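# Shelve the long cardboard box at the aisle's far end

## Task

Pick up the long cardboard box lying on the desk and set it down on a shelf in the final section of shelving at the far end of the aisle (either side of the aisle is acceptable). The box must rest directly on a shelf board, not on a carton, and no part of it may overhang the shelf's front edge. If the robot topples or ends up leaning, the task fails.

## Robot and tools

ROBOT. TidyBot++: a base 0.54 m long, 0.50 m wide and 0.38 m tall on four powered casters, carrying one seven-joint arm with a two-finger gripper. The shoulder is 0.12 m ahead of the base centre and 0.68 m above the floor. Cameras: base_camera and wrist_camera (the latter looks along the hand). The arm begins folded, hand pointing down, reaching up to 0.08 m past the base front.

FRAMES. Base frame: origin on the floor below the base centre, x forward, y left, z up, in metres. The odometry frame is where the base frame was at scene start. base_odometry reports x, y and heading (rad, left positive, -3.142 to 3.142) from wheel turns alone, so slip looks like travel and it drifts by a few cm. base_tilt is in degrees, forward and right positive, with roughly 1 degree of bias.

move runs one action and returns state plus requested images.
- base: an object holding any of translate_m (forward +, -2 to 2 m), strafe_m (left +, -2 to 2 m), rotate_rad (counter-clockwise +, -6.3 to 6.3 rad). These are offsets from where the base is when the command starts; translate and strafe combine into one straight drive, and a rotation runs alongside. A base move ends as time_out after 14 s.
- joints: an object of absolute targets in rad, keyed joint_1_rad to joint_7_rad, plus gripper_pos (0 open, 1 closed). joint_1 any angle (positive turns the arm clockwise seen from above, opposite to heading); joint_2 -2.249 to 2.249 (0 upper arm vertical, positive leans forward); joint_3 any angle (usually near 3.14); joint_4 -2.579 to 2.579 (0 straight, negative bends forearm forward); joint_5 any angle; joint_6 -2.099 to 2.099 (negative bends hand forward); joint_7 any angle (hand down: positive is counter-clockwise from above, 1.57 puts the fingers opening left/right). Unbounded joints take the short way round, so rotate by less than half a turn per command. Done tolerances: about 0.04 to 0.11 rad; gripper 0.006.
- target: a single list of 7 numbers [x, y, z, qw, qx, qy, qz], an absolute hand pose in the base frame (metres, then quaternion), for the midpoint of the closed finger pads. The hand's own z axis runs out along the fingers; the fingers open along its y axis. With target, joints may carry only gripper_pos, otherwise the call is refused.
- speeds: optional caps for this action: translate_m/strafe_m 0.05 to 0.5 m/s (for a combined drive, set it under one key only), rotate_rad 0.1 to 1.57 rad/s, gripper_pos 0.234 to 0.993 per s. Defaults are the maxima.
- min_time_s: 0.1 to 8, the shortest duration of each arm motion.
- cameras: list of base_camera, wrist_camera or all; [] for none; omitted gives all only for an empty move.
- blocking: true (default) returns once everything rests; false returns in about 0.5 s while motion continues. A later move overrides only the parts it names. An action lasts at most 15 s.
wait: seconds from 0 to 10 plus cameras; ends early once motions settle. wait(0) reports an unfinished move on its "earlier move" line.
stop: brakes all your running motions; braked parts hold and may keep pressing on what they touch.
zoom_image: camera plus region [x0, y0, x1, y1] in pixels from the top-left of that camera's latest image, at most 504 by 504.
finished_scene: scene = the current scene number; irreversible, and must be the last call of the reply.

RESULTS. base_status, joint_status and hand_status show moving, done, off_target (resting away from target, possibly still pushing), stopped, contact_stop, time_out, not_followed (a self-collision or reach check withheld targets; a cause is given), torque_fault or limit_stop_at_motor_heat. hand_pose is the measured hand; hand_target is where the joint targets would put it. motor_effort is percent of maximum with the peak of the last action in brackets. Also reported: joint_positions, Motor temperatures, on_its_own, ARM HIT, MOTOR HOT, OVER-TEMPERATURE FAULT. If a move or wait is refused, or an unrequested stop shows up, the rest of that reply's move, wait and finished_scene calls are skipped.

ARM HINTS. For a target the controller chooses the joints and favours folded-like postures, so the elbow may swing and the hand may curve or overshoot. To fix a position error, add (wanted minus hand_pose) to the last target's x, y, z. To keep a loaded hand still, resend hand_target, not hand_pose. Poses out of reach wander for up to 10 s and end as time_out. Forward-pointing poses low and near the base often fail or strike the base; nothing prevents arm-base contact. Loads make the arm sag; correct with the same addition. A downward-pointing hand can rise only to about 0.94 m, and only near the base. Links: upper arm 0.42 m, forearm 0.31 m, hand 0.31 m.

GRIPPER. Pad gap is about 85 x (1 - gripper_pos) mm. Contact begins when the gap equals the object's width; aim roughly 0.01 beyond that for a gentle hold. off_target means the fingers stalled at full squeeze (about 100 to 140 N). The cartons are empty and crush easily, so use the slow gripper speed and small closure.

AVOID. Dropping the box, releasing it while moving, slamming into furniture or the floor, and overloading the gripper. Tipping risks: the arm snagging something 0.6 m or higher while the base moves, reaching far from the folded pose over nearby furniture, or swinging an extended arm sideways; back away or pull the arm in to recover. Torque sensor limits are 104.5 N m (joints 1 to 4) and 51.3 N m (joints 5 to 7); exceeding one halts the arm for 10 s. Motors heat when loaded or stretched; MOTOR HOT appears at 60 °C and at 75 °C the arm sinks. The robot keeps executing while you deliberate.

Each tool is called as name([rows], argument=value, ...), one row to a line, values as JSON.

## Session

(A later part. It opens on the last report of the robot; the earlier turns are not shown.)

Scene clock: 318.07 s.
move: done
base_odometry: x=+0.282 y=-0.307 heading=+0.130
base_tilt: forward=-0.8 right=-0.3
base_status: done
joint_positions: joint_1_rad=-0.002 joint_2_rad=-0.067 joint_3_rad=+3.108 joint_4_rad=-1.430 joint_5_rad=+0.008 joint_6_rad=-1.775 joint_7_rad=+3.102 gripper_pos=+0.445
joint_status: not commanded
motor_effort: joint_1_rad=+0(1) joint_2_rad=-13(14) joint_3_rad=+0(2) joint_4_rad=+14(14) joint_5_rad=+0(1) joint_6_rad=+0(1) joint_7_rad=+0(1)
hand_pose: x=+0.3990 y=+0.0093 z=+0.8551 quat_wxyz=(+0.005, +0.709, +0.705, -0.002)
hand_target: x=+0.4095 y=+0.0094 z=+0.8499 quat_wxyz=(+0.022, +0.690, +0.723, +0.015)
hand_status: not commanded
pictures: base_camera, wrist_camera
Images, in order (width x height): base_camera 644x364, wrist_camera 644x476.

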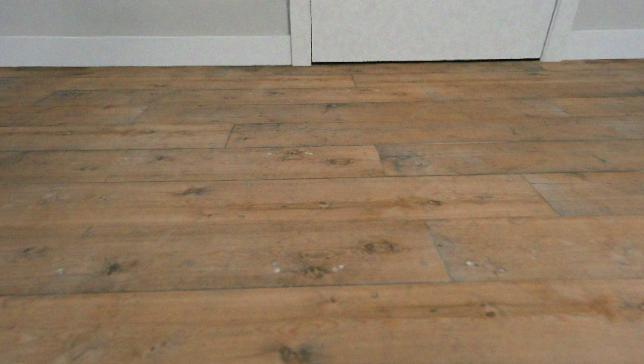

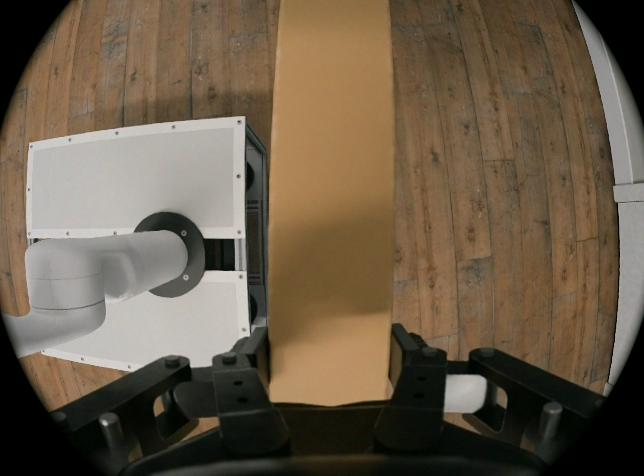

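move(base={"translate_m": -0.43, "strafe_m": 0.4}, speeds={"translate_m": 0.35}, cameras=["all"])

Scene clock: 322.87 s.
move: done
base_odometry: x=-0.197 y=+0.034 heading=+0.130
base_tilt: forward=-0.8 right=-0.3
base_status: done
joint_positions: joint_1_rad=-0.002 joint_2_rad=-0.075 joint_3_rad=+3.108 joint_4_rad=-1.430 joint_5_rad=+0.008 joint_6_rad=-1.771 joint_7_rad=+3.102 gripper_pos=+0.445
joint_status: not commanded
motor_effort: joint_1_rad=+0(2) joint_2_rad=-12(16) joint_3_rad=+0(2) joint_4_rad=+14(15) joint_5_rad=+0(1) joint_6_rad=+1(2) joint_7_rad=+0(1)
hand_pose: x=+0.3989 y=+0.0093 z=+0.8574 quat_wxyz=(+0.009, +0.709, +0.705, +0.002)
hand_target: x=+0.4095 y=+0.0094 z=+0.8499 quat_wxyz=(+0.022, +0.690, +0.723, +0.015)
hand_status: not commanded
pictures: base_camera, wrist_camera
Images, in order (width x height): base_camera 644x364, wrist_camera 644x476.

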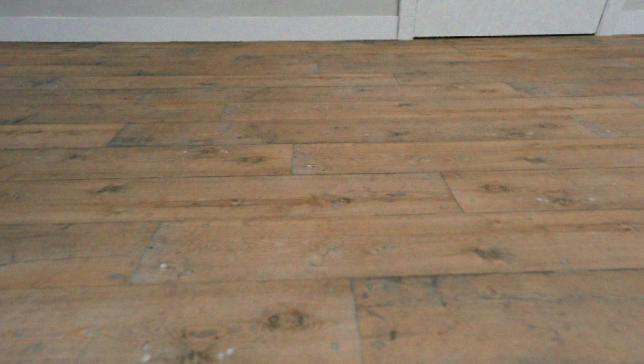

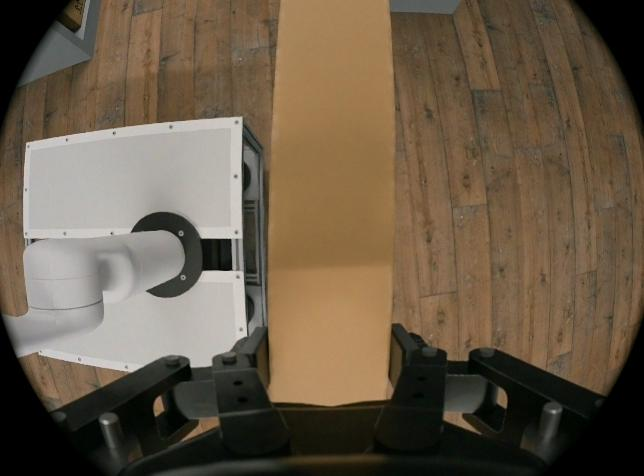

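move(joints={"joint_2_rad": -0.17, "joint_4_rad": -1.54}, min_time_s=2)

move(base={"strafe_m": 0.7}, speeds={"strafe_m": 0.3}, cameras=["all"])

Scene clock: 334.50 s.
move: done
base_odometry: x=-0.197 y=+0.034 heading=+0.130
base_tilt: forward=-0.8 right=-0.3
base_status: not commanded
joint_positions: joint_1_rad=-0.002 joint_2_rad=-0.153 joint_3_rad=+3.108 joint_4_rad=-1.508 joint_5_rad=+0.008 joint_6_rad=-1.771 joint_7_rad=+3.102 gripper_pos=+0.445
joint_status: all done
motor_effort: joint_1_rad=+0(1) joint_2_rad=-11(13) joint_3_rad=+0(1) joint_4_rad=+14(15) joint_5_rad=+0(1) joint_6_rad=+1(1) joint_7_rad=+0(1)
hand_pose: x=+0.3663 y=+0.0085 z=+0.8536 quat_wxyz=(+0.010, +0.709, +0.705, +0.001)
hand_target: x=+0.3745 y=+0.0086 z=+0.8484 quat_wxyz=(+0.026, +0.690, +0.723, +0.017)
hand_status: not commanded
pictures: none

Scene clock: 337.80 s.
move: done
base_odometry: x=-0.287 y=+0.728 heading=+0.130
base_tilt: forward=-0.8 right=-0.3
base_status: done
joint_positions: joint_1_rad=-0.002 joint_2_rad=-0.154 joint_3_rad=+3.108 joint_4_rad=-1.508 joint_5_rad=+0.008 joint_6_rad=-1.771 joint_7_rad=+3.102 gripper_pos=+0.445
joint_status: not commanded
motor_effort: joint_1_rad=+0(1) joint_2_rad=-11(11) joint_3_rad=+0(2) joint_4_rad=+14(15) joint_5_rad=+0(1) joint_6_rad=+0(1) joint_7_rad=+0(1)
hand_pose: x=+0.3661 y=+0.0085 z=+0.8538 quat_wxyz=(+0.010, +0.709, +0.705, +0.002)
hand_target: x=+0.3745 y=+0.0086 z=+0.8484 quat_wxyz=(+0.026, +0.690, +0.723, +0.017)
hand_status: not commanded
pictures: base_camera, wrist_camera
Images, in order (width x height): base_camera 644x364, wrist_camera 644x476.

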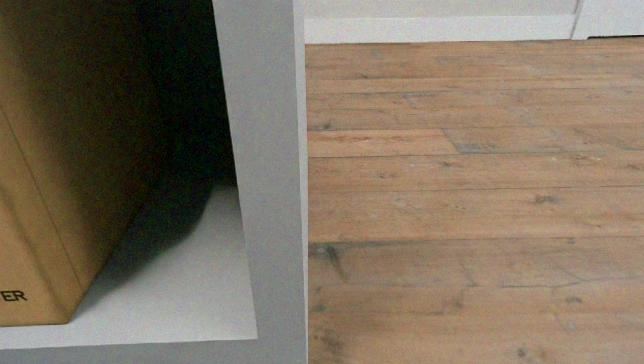

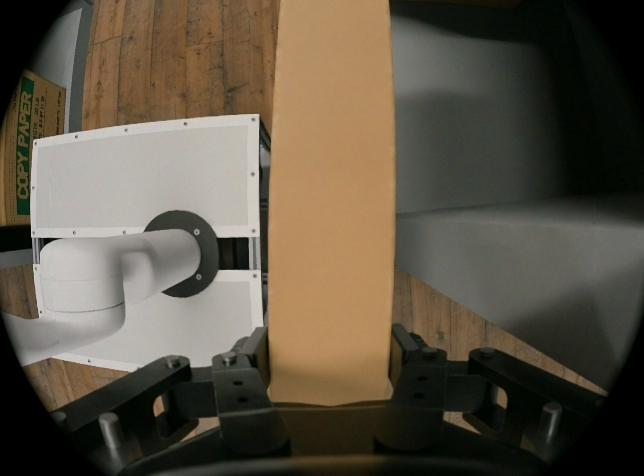

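zoom_image(camera="base_camera", region=[0, 264, 322, 364])

Scaled by 1.565.

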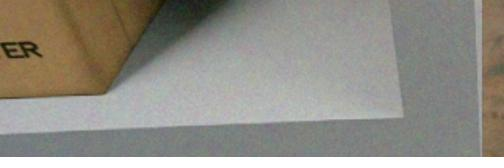

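move(base={"rotate_rad": 0.035}, cameras=["base_camera"])

move(base={"strafe_m": 0.5}, speeds={"strafe_m": 0.25}, cameras=["all"])

Scene clock: 354.77 s.
move: done
base_odometry: x=-0.287 y=+0.728 heading=+0.164
base_tilt: forward=-0.8 right=-0.3
base_status: done
joint_positions: joint_1_rad=+0.008 joint_2_rad=-0.155 joint_3_rad=+3.124 joint_4_rad=-1.509 joint_5_rad=+0.014 joint_6_rad=-1.771 joint_7_rad=+3.102 gripper_pos=+0.445
joint_status: not commanded
motor_effort: joint_1_rad=-4(6) joint_2_rad=-10(10) joint_3_rad=-5(6) joint_4_rad=+14(15) joint_5_rad=-6(9) joint_6_rad=+1(2) joint_7_rad=+1(2)
hand_pose: x=+0.3661 y=-0.0004 z=+0.8539 quat_wxyz=(+0.012, +0.719, +0.695, +0.000)
hand_target: x=+0.3745 y=+0.0086 z=+0.8484 quat_wxyz=(+0.026, +0.690, +0.723, +0.017)
hand_status: not commanded
Images, in order (width x height): base_camera 644x364.

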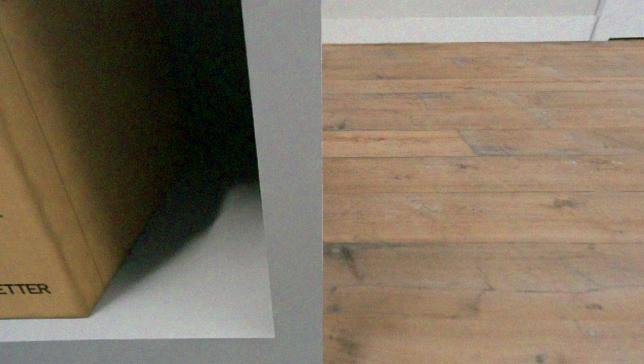

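Scene clock: 359.93 s.
move: done
base_odometry: x=-0.369 y=+1.219 heading=+0.161
base_tilt: forward=-0.8 right=-0.2
base_status: done
joint_positions: joint_1_rad=+0.108 joint_2_rad=-0.206 joint_3_rad=+3.241 joint_4_rad=-1.536 joint_5_rad=+0.216 joint_6_rad=-1.769 joint_7_rad=+3.148 gripper_pos=+0.445
joint_status: not commanded
motor_effort: joint_1_rad=-20(29) joint_2_rad=-2(14) joint_3_rad=-22(31) joint_4_rad=+18(22) joint_5_rad=-39(58) joint_6_rad=+12(16) joint_7_rad=+0(10)
hand_pose: x=+0.3327 y=-0.1136 z=+0.8632 quat_wxyz=(+0.076, +0.785, +0.612, -0.061)
hand_target: x=+0.3745 y=+0.0086 z=+0.8484 quat_wxyz=(+0.026, +0.690, +0.723, +0.017)
hand_status: not commanded
pictures: base_camera, wrist_camera
Images, in order (width x height): base_camera 644x364, wrist_camera 644x476.

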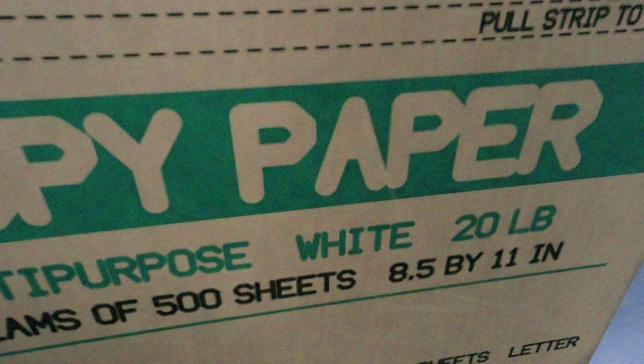

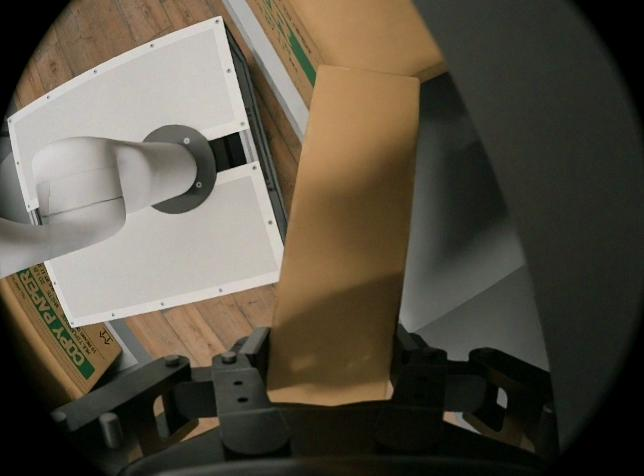

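move(base={"strafe_m": -0.15}, speeds={"strafe_m": 0.1}, cameras=["all"])

Scene clock: 399.30 s.
move: done
base_odometry: x=-0.345 y=+1.071 heading=+0.162
base_tilt: forward=-0.8 right=-0.2
base_status: done
joint_positions: joint_1_rad=+0.021 joint_2_rad=-0.187 joint_3_rad=+3.124 joint_4_rad=-1.540 joint_5_rad=+0.065 joint_6_rad=-1.756 joint_7_rad=+3.148 gripper_pos=+0.445
joint_status: not commanded
motor_effort: joint_1_rad=+0(20) joint_2_rad=-9(10) joint_3_rad=+0(22) joint_4_rad=+14(21) joint_5_rad=+1(38) joint_6_rad=+0(17) joint_7_rad=+0(2)
hand_pose: x=+0.3575 y=-0.0189 z=+0.8528 quat_wxyz=(+0.036, +0.710, +0.703, -0.012)
hand_target: x=+0.3745 y=+0.0086 z=+0.8484 quat_wxyz=(+0.026, +0.690, +0.723, +0.017)
hand_status: not commanded
pictures: base_camera, wrist_camera
Images, in order (width x height): base_camera 644x364, wrist_camera 644x476.

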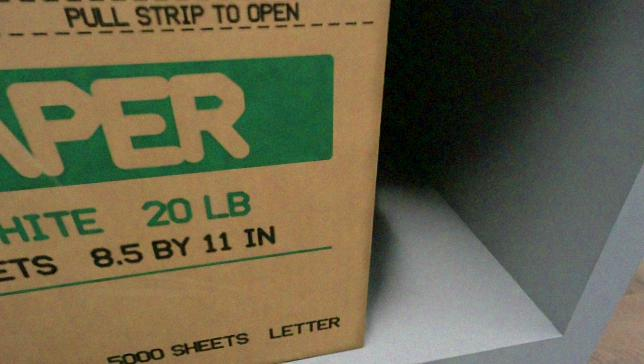

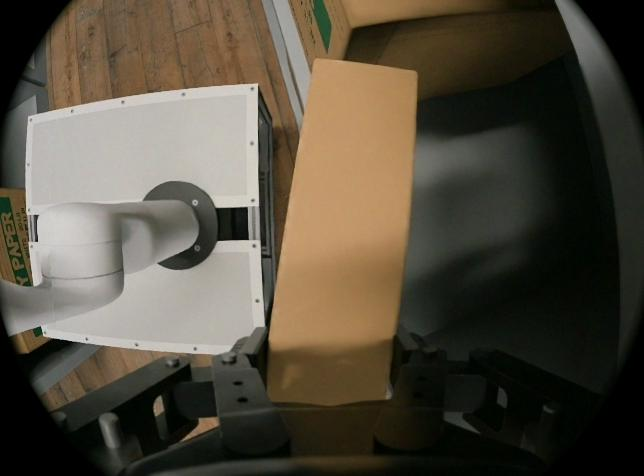

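move(joints={"joint_2_rad": -0.33, "joint_4_rad": -1.65, "joint_6_rad": -1.885, "joint_5_rad": -0.04}, min_time_s=3, cameras=["wrist_camera"])

Scene clock: 425.53 s.
move: done
base_odometry: x=-0.345 y=+1.071 heading=+0.162
base_tilt: forward=-0.8 right=-0.2
base_status: not commanded
joint_positions: joint_1_rad=+0.021 joint_2_rad=-0.314 joint_3_rad=+3.124 joint_4_rad=-1.618 joint_5_rad=+0.030 joint_6_rad=-1.820 joint_7_rad=+3.148 gripper_pos=+0.445
joint_status: all done
motor_effort: joint_1_rad=+0(1) joint_2_rad=-4(10) joint_3_rad=+0(1) joint_4_rad=+14(15) joint_5_rad=+1(2) joint_6_rad=+0(2) joint_7_rad=+0(1)
hand_pose: x=+0.2974 y=-0.0075 z=+0.8538 quat_wxyz=(+0.018, +0.709, +0.705, -0.006)
hand_target: x=+0.2665 y=+0.0199 z=+0.8472 quat_wxyz=(-0.032, +0.686, +0.727, -0.013)
hand_status: not commanded
Images, in order (width x height): wrist_camera 644x476.

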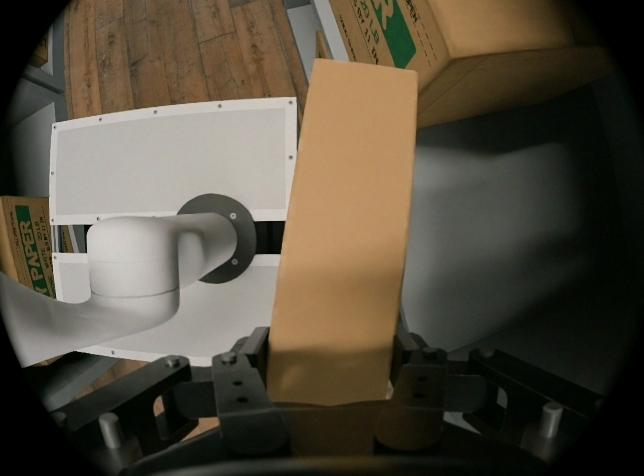

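zoom_image(camera="wrist_camera", region=[0, 60, 200, 440])

Scaled by 1.326.

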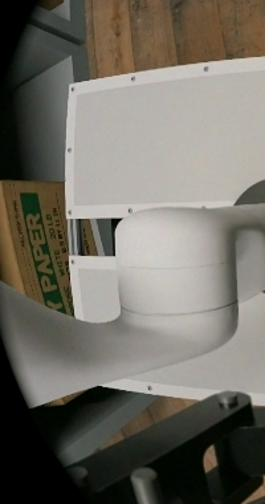

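move(base={"translate_m": 0.04, "strafe_m": -0.3}, speeds={"strafe_m": 0.12}, cameras=["all"])

Scene clock: 437.77 s.
move: done
base_odometry: x=-0.257 y=+0.781 heading=+0.162
base_tilt: forward=-0.8 right=-0.3
base_status: done
joint_positions: joint_1_rad=+0.020 joint_2_rad=-0.315 joint_3_rad=+3.121 joint_4_rad=-1.618 joint_5_rad=+0.025 joint_6_rad=-1.821 joint_7_rad=+3.148 gripper_pos=+0.445
joint_status: not commanded
motor_effort: joint_1_rad=+0(1) joint_2_rad=-5(6) joint_3_rad=+0(1) joint_4_rad=+14(14) joint_5_rad=+1(1) joint_6_rad=+0(1) joint_7_rad=+0(1)
hand_pose: x=+0.2970 y=-0.0053 z=+0.8538 quat_wxyz=(+0.017, +0.707, +0.707, -0.005)
hand_target: x=+0.2665 y=+0.0199 z=+0.8472 quat_wxyz=(-0.032, +0.686, +0.727, -0.013)
hand_status: not commanded
pictures: base_camera, wrist_camera
Images, in order (width x height): base_camera 644x364, wrist_camera 644x476.

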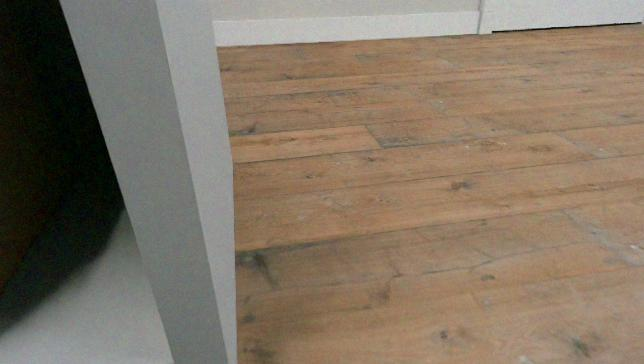

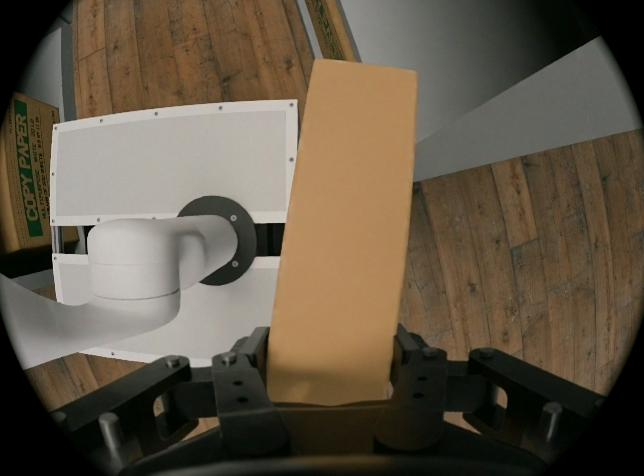

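move(base={"rotate_rad": 0.17}, speeds={"rotate_rad": 0.2}, cameras=["all"])

Scene clock: 443.60 s.
move: done
base_odometry: x=-0.257 y=+0.781 heading=+0.332
base_tilt: forward=-0.8 right=-0.3
base_status: done
joint_positions: joint_1_rad=+0.020 joint_2_rad=-0.315 joint_3_rad=+3.121 joint_4_rad=-1.618 joint_5_rad=+0.024 joint_6_rad=-1.821 joint_7_rad=+3.148 gripper_pos=+0.445
joint_status: not commanded
motor_effort: joint_1_rad=+0(1) joint_2_rad=-4(6) joint_3_rad=+0(1) joint_4_rad=+14(14) joint_5_rad=+1(1) joint_6_rad=+1(1) joint_7_rad=+0(0)
hand_pose: x=+0.2969 y=-0.0051 z=+0.8539 quat_wxyz=(+0.017, +0.707, +0.707, -0.004)
hand_target: x=+0.2665 y=+0.0199 z=+0.8472 quat_wxyz=(-0.032, +0.686, +0.727, -0.013)
hand_status: not commanded
pictures: base_camera, wrist_camera
Images, in order (width x height): base_camera 644x364, wrist_camera 644x476.

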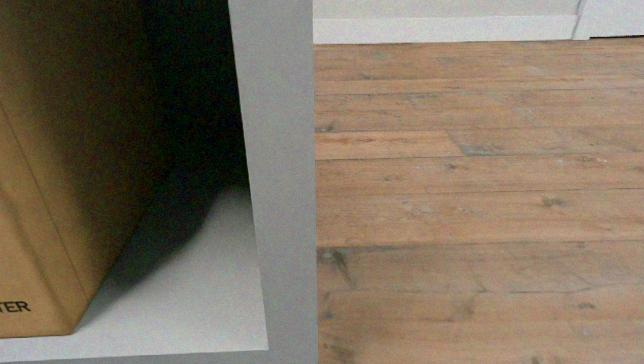

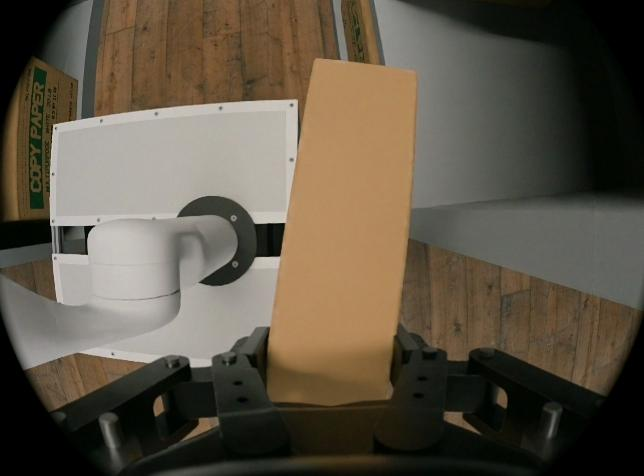

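move(base={"rotate_rad": 0.037}, speeds={"rotate_rad": 0.2}, joints={"joint_2_rad": -0.385, "joint_4_rad": -1.68, "joint_6_rad": -1.92}, min_time_s=2, cameras=["all"])

Scene clock: 459.30 s.
move: done
base_odometry: x=-0.257 y=+0.781 heading=+0.369
base_tilt: forward=-0.8 right=-0.3
base_status: done
joint_positions: joint_1_rad=+0.019 joint_2_rad=-0.368 joint_3_rad=+3.120 joint_4_rad=-1.648 joint_5_rad=+0.023 joint_6_rad=-1.855 joint_7_rad=+3.148 gripper_pos=+0.445
joint_status: all done
motor_effort: joint_1_rad=+0(1) joint_2_rad=-3(5) joint_3_rad=+0(2) joint_4_rad=+14(15) joint_5_rad=+0(2) joint_6_rad=+0(1) joint_7_rad=+0(0)
hand_pose: x=+0.2706 y=-0.0041 z=+0.8534 quat_wxyz=(+0.013, +0.707, +0.707, -0.008)
hand_target: x=+0.2397 y=+0.0191 z=+0.8468 quat_wxyz=(-0.035, +0.686, +0.727, -0.017)
hand_status: not commanded
pictures: base_camera, wrist_camera
Images, in order (width x height): base_camera 644x364, wrist_camera 644x476.

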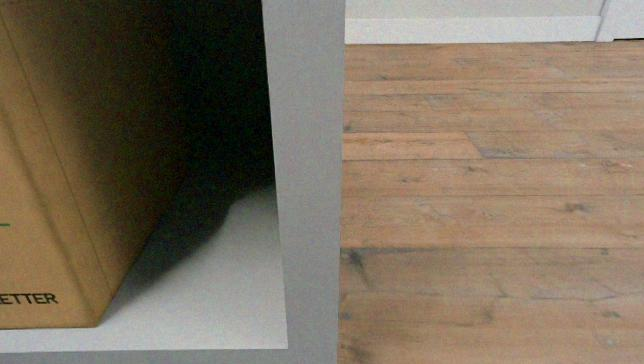

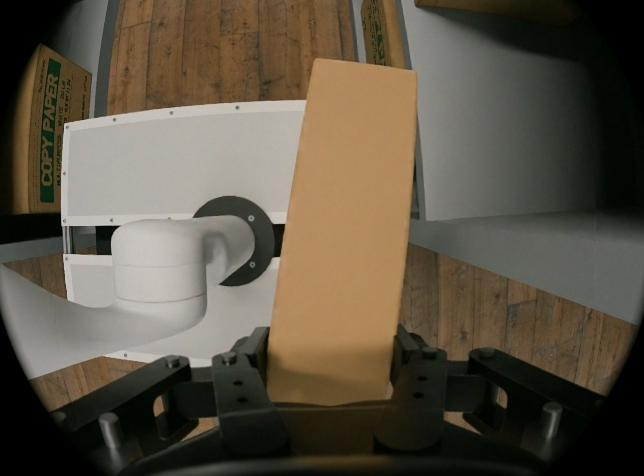

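move(base={"strafe_m": 0.4}, speeds={"strafe_m": 0.2}, cameras=["all"])

Scene clock: 470.83 s.
move: done
base_odometry: x=-0.401 y=+1.154 heading=+0.370
base_tilt: forward=-0.8 right=-0.3
base_status: done
joint_positions: joint_1_rad=+0.019 joint_2_rad=-0.369 joint_3_rad=+3.119 joint_4_rad=-1.648 joint_5_rad=+0.022 joint_6_rad=-1.855 joint_7_rad=+3.148 gripper_pos=+0.445
joint_status: not commanded
motor_effort: joint_1_rad=+0(1) joint_2_rad=-2(4) joint_3_rad=-1(2) joint_4_rad=+14(14) joint_5_rad=+0(2) joint_6_rad=+1(1) joint_7_rad=+0(1)
hand_pose: x=+0.2705 y=-0.0035 z=+0.8534 quat_wxyz=(+0.013, +0.706, +0.708, -0.008)
hand_target: x=+0.2397 y=+0.0191 z=+0.8468 quat_wxyz=(-0.035, +0.686, +0.727, -0.017)
hand_status: not commanded
pictures: base_camera, wrist_camera
Images, in order (width x height): base_camera 644x364, wrist_camera 644x476.

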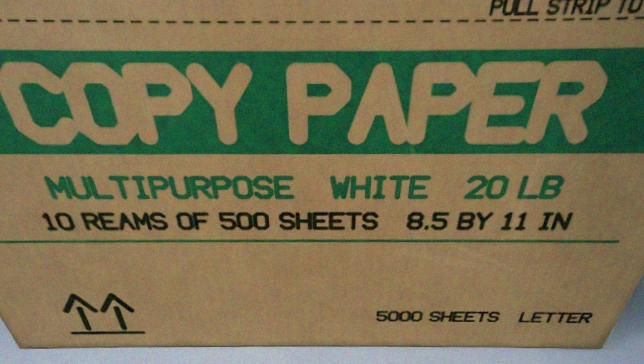

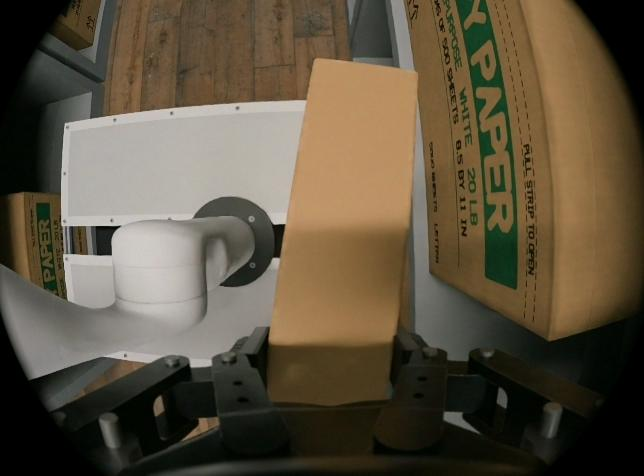

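move(base={"strafe_m": 0.5}, speeds={"strafe_m": 0.2}, cameras=["all"])

Scene clock: 475.93 s.
move: done
base_odometry: x=-0.582 y=+1.620 heading=+0.370
base_tilt: forward=-0.8 right=-0.3
base_status: done
joint_positions: joint_1_rad=+0.019 joint_2_rad=-0.369 joint_3_rad=+3.119 joint_4_rad=-1.648 joint_5_rad=+0.021 joint_6_rad=-1.855 joint_7_rad=+3.148 gripper_pos=+0.445
joint_status: not commanded
motor_effort: joint_1_rad=+0(1) joint_2_rad=-3(4) joint_3_rad=+0(2) joint_4_rad=+14(14) joint_5_rad=+0(1) joint_6_rad=+1(1) joint_7_rad=-1(1)
hand_pose: x=+0.2705 y=-0.0031 z=+0.8534 quat_wxyz=(+0.012, +0.706, +0.708, -0.007)
hand_target: x=+0.2397 y=+0.0191 z=+0.8468 quat_wxyz=(-0.035, +0.686, +0.727, -0.017)
hand_status: not commanded
pictures: base_camera, wrist_camera
Images, in order (width x height): base_camera 644x364, wrist_camera 644x476.

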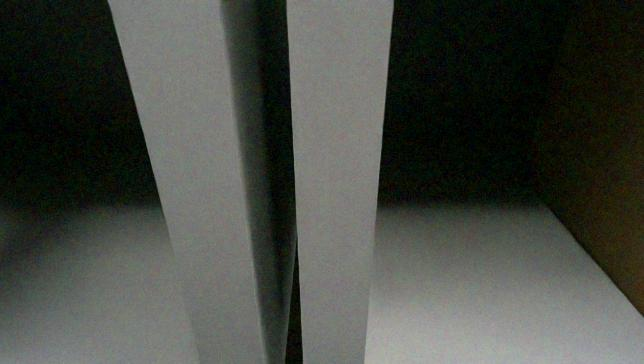

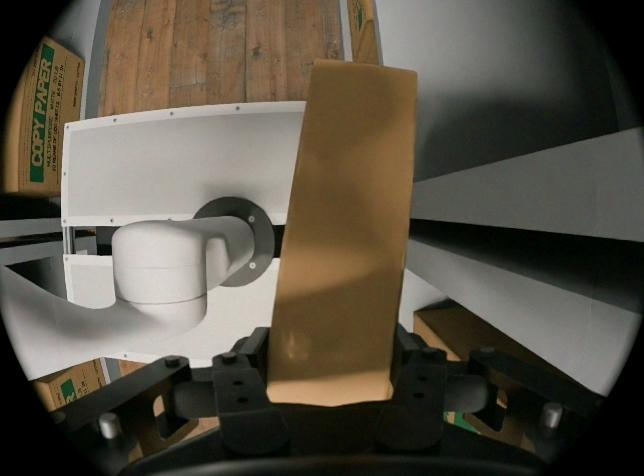

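move(base={"strafe_m": 0.45}, speeds={"strafe_m": 0.2}, cameras=["all"])

Scene clock: 482.03 s.
move: done
base_odometry: x=-0.745 y=+2.040 heading=+0.371
base_tilt: forward=-0.8 right=-0.3
base_status: done
joint_positions: joint_1_rad=+0.019 joint_2_rad=-0.369 joint_3_rad=+3.118 joint_4_rad=-1.648 joint_5_rad=+0.020 joint_6_rad=-1.855 joint_7_rad=+3.148 gripper_pos=+0.445
joint_status: not commanded
motor_effort: joint_1_rad=+0(1) joint_2_rad=-3(4) joint_3_rad=+0(2) joint_4_rad=+14(14) joint_5_rad=+0(1) joint_6_rad=+0(1) joint_7_rad=+0(1)
hand_pose: x=+0.2704 y=-0.0029 z=+0.8534 quat_wxyz=(+0.012, +0.706, +0.708, -0.007)
hand_target: x=+0.2397 y=+0.0191 z=+0.8468 quat_wxyz=(-0.035, +0.686, +0.727, -0.017)
hand_status: not commanded
pictures: base_camera, wrist_camera
Images, in order (width x height): base_camera 644x364, wrist_camera 644x476.

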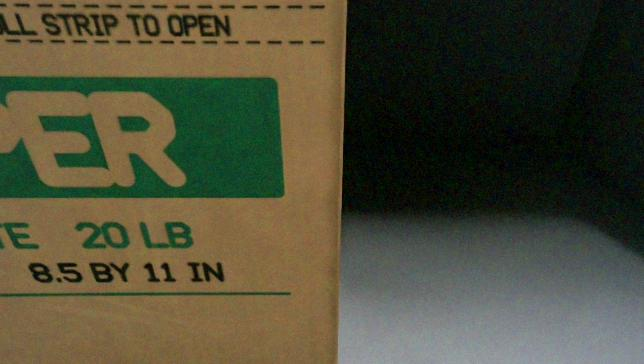

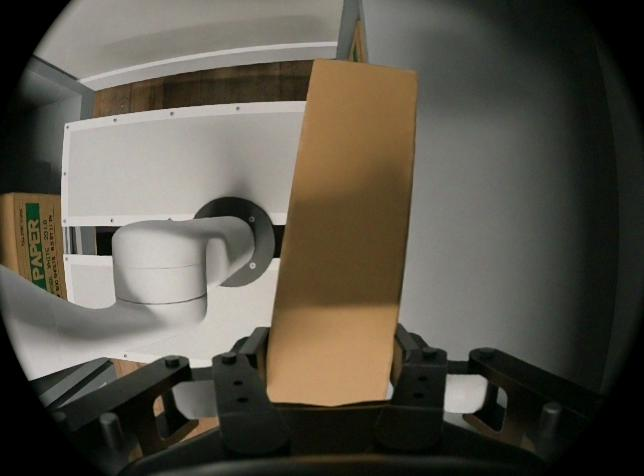

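move(joints={"joint_2_rad": -0.315, "joint_4_rad": -2.20, "joint_6_rad": -1.24, "joint_7_rad": 3.31}, min_time_s=4, cameras=["wrist_camera"])

Scene clock: 505.50 s.
move: done
base_odometry: x=-0.745 y=+2.040 heading=+0.371
base_tilt: forward=-0.8 right=-0.3
base_status: not commanded
joint_positions: joint_1_rad=+0.019 joint_2_rad=-0.333 joint_3_rad=+3.118 joint_4_rad=-2.170 joint_5_rad=+0.020 joint_6_rad=-1.307 joint_7_rad=+3.256 gripper_pos=+0.445
joint_status: all done
motor_effort: joint_1_rad=+0(1) joint_2_rad=-4(5) joint_3_rad=+0(1) joint_4_rad=+14(16) joint_5_rad=+1(1) joint_6_rad=+0(2) joint_7_rad=+0(2)
hand_pose: x=+0.2836 y=-0.0043 z=+0.6853 quat_wxyz=(+0.008, +0.662, +0.749, -0.011)
hand_target: x=+0.2919 y=+0.0188 z=+0.6734 quat_wxyz=(-0.003, +0.637, +0.771, +0.016)
hand_status: not commanded
Images, in order (width x height): wrist_camera 644x476.

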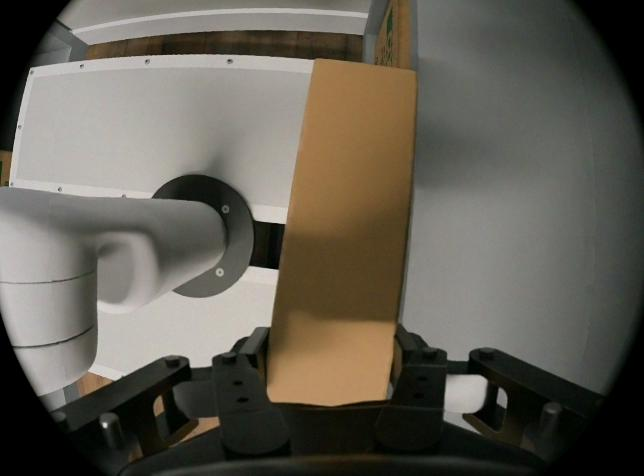

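zoom_image(camera="wrist_camera", region=[340, 0, 644, 240])

Scaled by 1.658.

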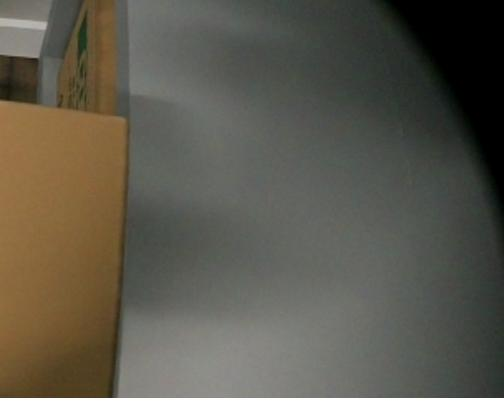

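move(base={"strafe_m": 0.2}, speeds={"strafe_m": 0.1}, cameras=["all"])

Scene clock: 545.73 s.
move: done
base_odometry: x=-0.817 y=+2.227 heading=+0.372
base_tilt: forward=-0.8 right=-0.3
base_status: done
joint_positions: joint_1_rad=+0.019 joint_2_rad=-0.333 joint_3_rad=+3.118 joint_4_rad=-2.170 joint_5_rad=+0.020 joint_6_rad=-1.306 joint_7_rad=+3.257 gripper_pos=+0.445
joint_status: not commanded
motor_effort: joint_1_rad=+0(1) joint_2_rad=-4(5) joint_3_rad=+0(1) joint_4_rad=+14(14) joint_5_rad=+1(1) joint_6_rad=+0(1) joint_7_rad=+0(1)
hand_pose: x=+0.2840 y=-0.0042 z=+0.6853 quat_wxyz=(+0.008, +0.662, +0.749, -0.011)
hand_target: x=+0.2919 y=+0.0188 z=+0.6734 quat_wxyz=(-0.003, +0.637, +0.771, +0.016)
hand_status: not commanded
pictures: base_camera, wrist_camera
Images, in order (width x height): base_camera 644x364, wrist_camera 644x476.

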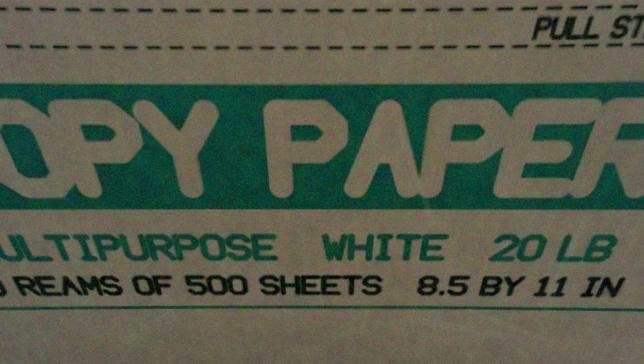

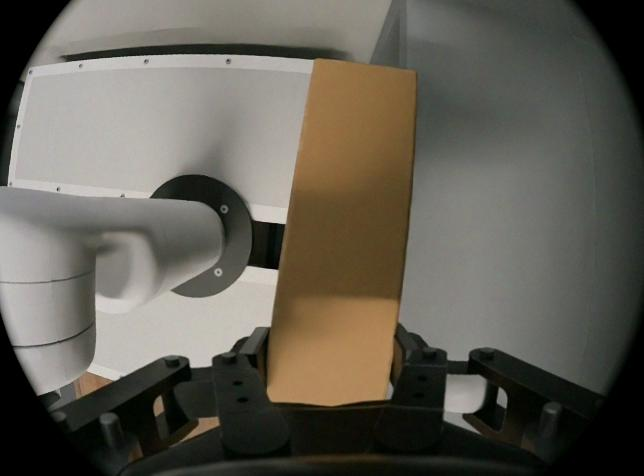

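move(joints={"joint_2_rad": -0.48, "joint_4_rad": -2.41, "joint_6_rad": -0.811}, min_time_s=3, cameras=["wrist_camera"])

Scene clock: 571.20 s.
move: done
base_odometry: x=-0.817 y=+2.227 heading=+0.372
base_tilt: forward=-0.8 right=-0.3
base_status: not commanded
joint_positions: joint_1_rad=+0.019 joint_2_rad=-0.463 joint_3_rad=+3.118 joint_4_rad=-2.378 joint_5_rad=+0.020 joint_6_rad=-0.886 joint_7_rad=+3.257 gripper_pos=+0.445
joint_status: all done
motor_effort: joint_1_rad=+0(1) joint_2_rad=-1(5) joint_3_rad=+0(1) joint_4_rad=+15(16) joint_5_rad=+0(1) joint_6_rad=+3(4) joint_7_rad=+0(1)
hand_pose: x=+0.3307 y=-0.0034 z=+0.6588 quat_wxyz=(+0.136, +0.651, +0.740, +0.102)
hand_target: x=+0.3397 y=+0.0169 z=+0.6577 quat_wxyz=(+0.144, +0.627, +0.753, +0.138)
hand_status: not commanded
Images, in order (width x height): wrist_camera 644x476.

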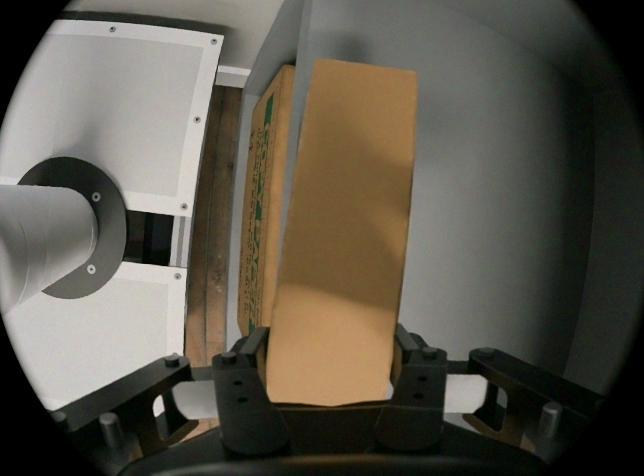

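zoom_image(camera="wrist_camera", region=[180, 0, 432, 240])

Scaled by 2.000.

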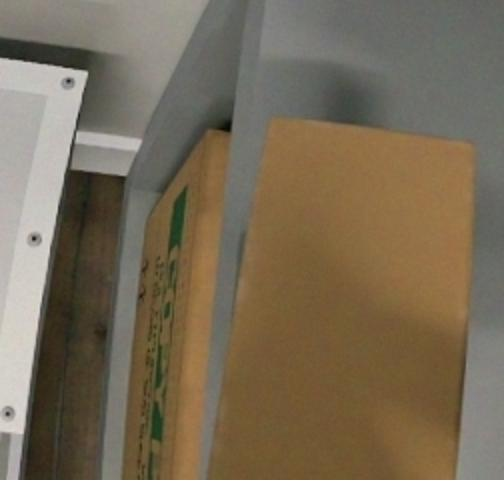

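move(joints={"joint_2_rad": -0.375, "joint_4_rad": -2.47, "joint_6_rad": -0.405}, min_time_s=3, cameras=["wrist_camera"])

Scene clock: 593.43 s.
move: done
base_odometry: x=-0.817 y=+2.227 heading=+0.372
base_tilt: forward=-0.8 right=-0.3
base_status: not commanded
joint_positions: joint_1_rad=+0.019 joint_2_rad=-0.392 joint_3_rad=+3.118 joint_4_rad=-2.437 joint_5_rad=+0.020 joint_6_rad=-0.486 joint_7_rad=+3.257 gripper_pos=+0.445
joint_status: all done
motor_effort: joint_1_rad=+0(1) joint_2_rad=-3(5) joint_3_rad=+0(1) joint_4_rad=+16(17) joint_5_rad=+0(1) joint_6_rad=+6(6) joint_7_rad=+0(0)
hand_pose: x=+0.4163 y=-0.0009 z=+0.6720 quat_wxyz=(+0.232, +0.627, +0.718, +0.192)
hand_target: x=+0.4227 y=+0.0160 z=+0.6664 quat_wxyz=(+0.233, +0.610, +0.727, +0.213)
hand_status: not commanded
Images, in order (width x height): wrist_camera 644x476.

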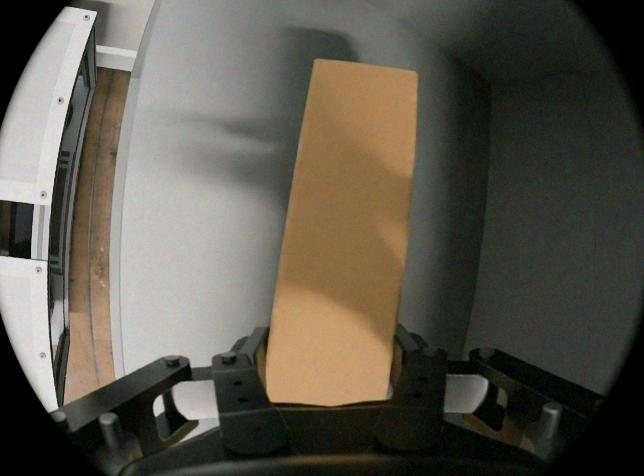

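move(joints={"joint_2_rad": -0.192, "joint_4_rad": -2.46, "joint_6_rad": -0.39}, min_time_s=2, cameras=["wrist_camera"])

Scene clock: 610.57 s.
move: done
base_odometry: x=-0.817 y=+2.227 heading=+0.372
base_tilt: forward=-0.8 right=-0.3
base_status: not commanded
joint_positions: joint_1_rad=+0.019 joint_2_rad=-0.210 joint_3_rad=+3.118 joint_4_rad=-2.437 joint_5_rad=+0.020 joint_6_rad=-0.467 joint_7_rad=+3.257 gripper_pos=+0.445
joint_status: all done
motor_effort: joint_1_rad=+0(1) joint_2_rad=-8(8) joint_3_rad=+1(2) joint_4_rad=+13(16) joint_5_rad=+0(1) joint_6_rad=+4(6) joint_7_rad=+0(1)
hand_pose: x=+0.4151 y=-0.0007 z=+0.6211 quat_wxyz=(+0.172, +0.641, +0.735, +0.142)
hand_target: x=+0.4237 y=+0.0161 z=+0.6173 quat_wxyz=(+0.175, +0.625, +0.743, +0.164)
hand_status: not commanded
Images, in order (width x height): wrist_camera 644x476.

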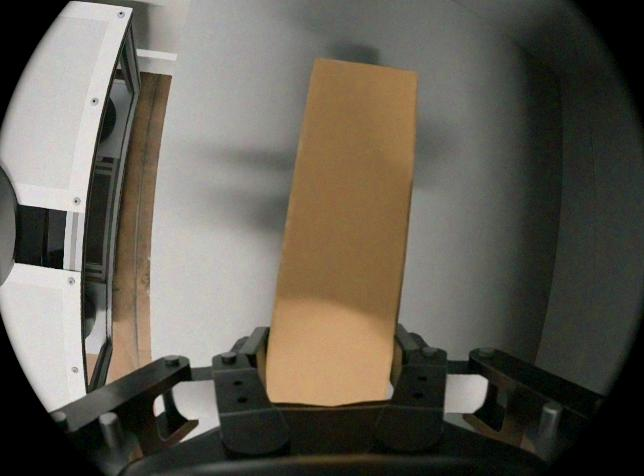

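move(joints={"joint_2_rad": -0.16, "joint_4_rad": -2.487, "joint_6_rad": -0.33}, min_time_s=1.5)

move(joints={"joint_2_rad": -0.142, "joint_4_rad": -2.512, "joint_6_rad": -0.28}, min_time_s=1.5, cameras=["wrist_camera"])

Scene clock: 618.63 s.
move: done
base_odometry: x=-0.817 y=+2.227 heading=+0.372
base_tilt: forward=-0.8 right=-0.3
base_status: not commanded
joint_positions: joint_1_rad=+0.019 joint_2_rad=-0.181 joint_3_rad=+3.118 joint_4_rad=-2.456 joint_5_rad=+0.020 joint_6_rad=-0.407 joint_7_rad=+3.257 gripper_pos=+0.445
joint_status: all done
motor_effort: joint_1_rad=+0(1) joint_2_rad=-7(9) joint_3_rad=+0(1) joint_4_rad=+13(15) joint_5_rad=+0(1) joint_6_rad=+5(6) joint_7_rad=+0(0)
hand_pose: x=+0.4207 y=-0.0003 z=+0.6133 quat_wxyz=(+0.175, +0.640, +0.734, +0.146)
hand_target: x=+0.4250 y=+0.0155 z=+0.6060 quat_wxyz=(+0.175, +0.626, +0.742, +0.164)
hand_status: not commanded
pictures: none

Scene clock: 620.43 s.
move: done
base_odometry: x=-0.817 y=+2.227 heading=+0.372
base_tilt: forward=-0.8 right=-0.3
base_status: not commanded
joint_positions: joint_1_rad=+0.019 joint_2_rad=-0.164 joint_3_rad=+3.118 joint_4_rad=-2.481 joint_5_rad=+0.020 joint_6_rad=-0.357 joint_7_rad=+3.257 gripper_pos=+0.445
joint_status: all done
motor_effort: joint_1_rad=+0(1) joint_2_rad=-9(10) joint_3_rad=+0(1) joint_4_rad=+13(14) joint_5_rad=+0(1) joint_6_rad=+4(6) joint_7_rad=+0(0)
hand_pose: x=+0.4209 y=+0.0000 z=+0.6054 quat_wxyz=(+0.177, +0.639, +0.733, +0.149)
hand_target: x=+0.4249 y=+0.0150 z=+0.5985 quat_wxyz=(+0.178, +0.626, +0.741, +0.166)
hand_status: not commanded
Images, in order (width x height): wrist_camera 644x476.

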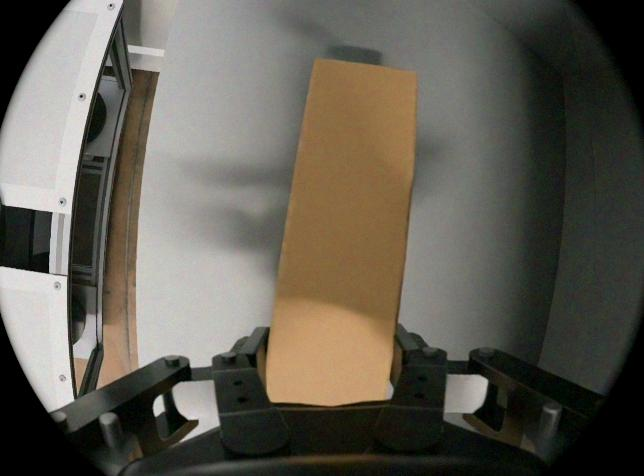

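move(joints={"joint_2_rad": -0.12, "joint_4_rad": -2.532, "joint_6_rad": -0.24}, min_time_s=1.5)

move(joints={"joint_2_rad": -0.1, "joint_4_rad": -2.55, "joint_6_rad": -0.21}, min_time_s=1.5, cameras=["wrist_camera"])

Scene clock: 630.23 s.
move: done
base_odometry: x=-0.817 y=+2.227 heading=+0.372
base_tilt: forward=-0.8 right=-0.3
base_status: not commanded
joint_positions: joint_1_rad=+0.019 joint_2_rad=-0.143 joint_3_rad=+3.118 joint_4_rad=-2.501 joint_5_rad=+0.020 joint_6_rad=-0.317 joint_7_rad=+3.257 gripper_pos=+0.445
joint_status: all done
motor_effort: joint_1_rad=+0(1) joint_2_rad=-9(9) joint_3_rad=+0(1) joint_4_rad=+12(14) joint_5_rad=+0(1) joint_6_rad=+5(6) joint_7_rad=+0(0)
hand_pose: x=+0.4210 y=+0.0003 z=+0.5978 quat_wxyz=(+0.177, +0.639, +0.733, +0.149)
hand_target: x=+0.4239 y=+0.0145 z=+0.5904 quat_wxyz=(+0.178, +0.626, +0.741, +0.165)
hand_status: not commanded
pictures: none

Scene clock: 632.03 s.
move: done
base_odometry: x=-0.817 y=+2.227 heading=+0.372
base_tilt: forward=-0.8 right=-0.3
base_status: not commanded
joint_positions: joint_1_rad=+0.019 joint_2_rad=-0.127 joint_3_rad=+3.118 joint_4_rad=-2.514 joint_5_rad=+0.020 joint_6_rad=-0.280 joint_7_rad=+3.257 gripper_pos=+0.445
joint_status: all done
motor_effort: joint_1_rad=-1(1) joint_2_rad=-8(10) joint_3_rad=-1(1) joint_4_rad=+11(13) joint_5_rad=+0(1) joint_6_rad=+3(5) joint_7_rad=+0(0)
hand_pose: x=+0.4229 y=+0.0006 z=+0.5931 quat_wxyz=(+0.179, +0.638, +0.733, +0.152)
hand_target: x=+0.4210 y=+0.0141 z=+0.5824 quat_wxyz=(+0.175, +0.627, +0.742, +0.162)
hand_status: not commanded
Images, in order (width x height): wrist_camera 644x476.

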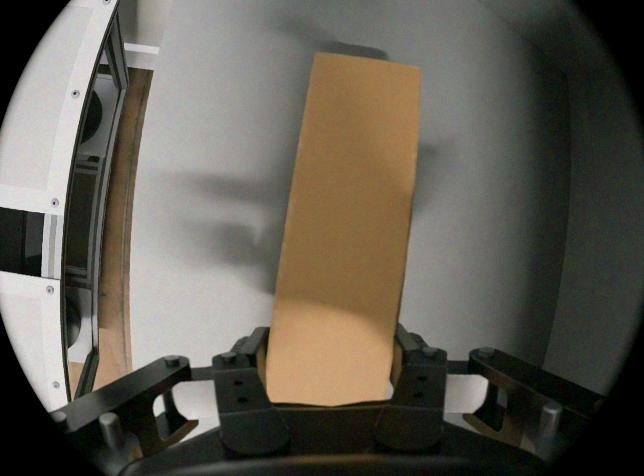

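move(joints={"joint_2_rad": -0.08, "joint_4_rad": -2.565, "joint_6_rad": -0.18}, min_time_s=1.5, cameras=["wrist_camera"])

Scene clock: 637.63 s.
move: done
base_odometry: x=-0.817 y=+2.227 heading=+0.372
base_tilt: forward=-0.8 right=-0.3
base_status: not commanded
joint_positions: joint_1_rad=+0.019 joint_2_rad=-0.110 joint_3_rad=+3.118 joint_4_rad=-2.526 joint_5_rad=+0.020 joint_6_rad=-0.246 joint_7_rad=+3.257 gripper_pos=+0.445
joint_status: all done
motor_effort: joint_1_rad=-1(2) joint_2_rad=-7(10) joint_3_rad=+0(2) joint_4_rad=+10(12) joint_5_rad=+0(1) joint_6_rad=+3(5) joint_7_rad=+0(0)
hand_pose: x=+0.4249 y=+0.0008 z=+0.5887 quat_wxyz=(+0.181, +0.638, +0.733, +0.154)
hand_target: x=+0.4194 y=+0.0138 z=+0.5756 quat_wxyz=(+0.173, +0.628, +0.742, +0.160)
hand_status: not commanded
Images, in order (width x height): wrist_camera 644x476.

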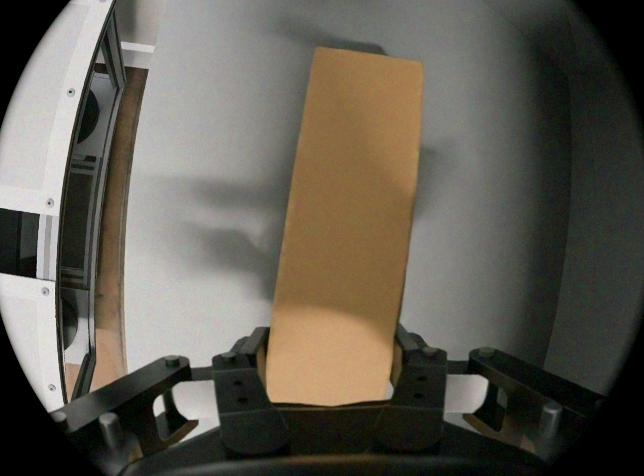

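move(joints={"joint_2_rad": -0.05, "joint_4_rad": -2.57, "joint_6_rad": -0.145}, min_time_s=1.5)

move(joints={"joint_2_rad": -0.02, "joint_4_rad": -2.57, "joint_6_rad": -0.115}, min_time_s=1.5, cameras=["wrist_camera"])

Scene clock: 643.13 s.
move: done
base_odometry: x=-0.817 y=+2.227 heading=+0.372
base_tilt: forward=-0.8 right=-0.3
base_status: not commanded
joint_positions: joint_1_rad=+0.019 joint_2_rad=-0.080 joint_3_rad=+3.118 joint_4_rad=-2.531 joint_5_rad=+0.020 joint_6_rad=-0.210 joint_7_rad=+3.257 gripper_pos=+0.445
joint_status: all done
motor_effort: joint_1_rad=-1(1) joint_2_rad=-8(9) joint_3_rad=-1(2) joint_4_rad=+10(11) joint_5_rad=+0(1) joint_6_rad=+4(5) joint_7_rad=+0(0)
hand_pose: x=+0.4292 y=+0.0011 z=+0.5828 quat_wxyz=(+0.181, +0.638, +0.733, +0.155)
hand_target: x=+0.4232 y=+0.0136 z=+0.5699 quat_wxyz=(+0.173, +0.628, +0.742, +0.160)
hand_status: not commanded
pictures: none

Scene clock: 644.93 s.
move: done
base_odometry: x=-0.817 y=+2.227 heading=+0.372
base_tilt: forward=-0.8 right=-0.3
base_status: not commanded
joint_positions: joint_1_rad=+0.019 joint_2_rad=-0.056 joint_3_rad=+3.118 joint_4_rad=-2.533 joint_5_rad=+0.020 joint_6_rad=-0.185 joint_7_rad=+3.257 gripper_pos=+0.445
joint_status: all done
motor_effort: joint_1_rad=-1(1) joint_2_rad=-8(10) joint_3_rad=-1(1) joint_4_rad=+9(10) joint_5_rad=+1(1) joint_6_rad=+4(5) joint_7_rad=+0(0)
hand_pose: x=+0.4328 y=+0.0014 z=+0.5784 quat_wxyz=(+0.180, +0.638, +0.733, +0.155)
hand_target: x=+0.4280 y=+0.0135 z=+0.5649 quat_wxyz=(+0.173, +0.628, +0.741, +0.160)
hand_status: not commanded
Images, in order (width x height): wrist_camera 644x476.

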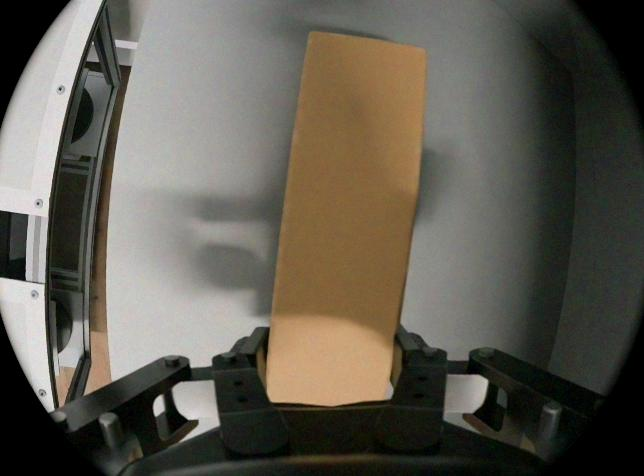

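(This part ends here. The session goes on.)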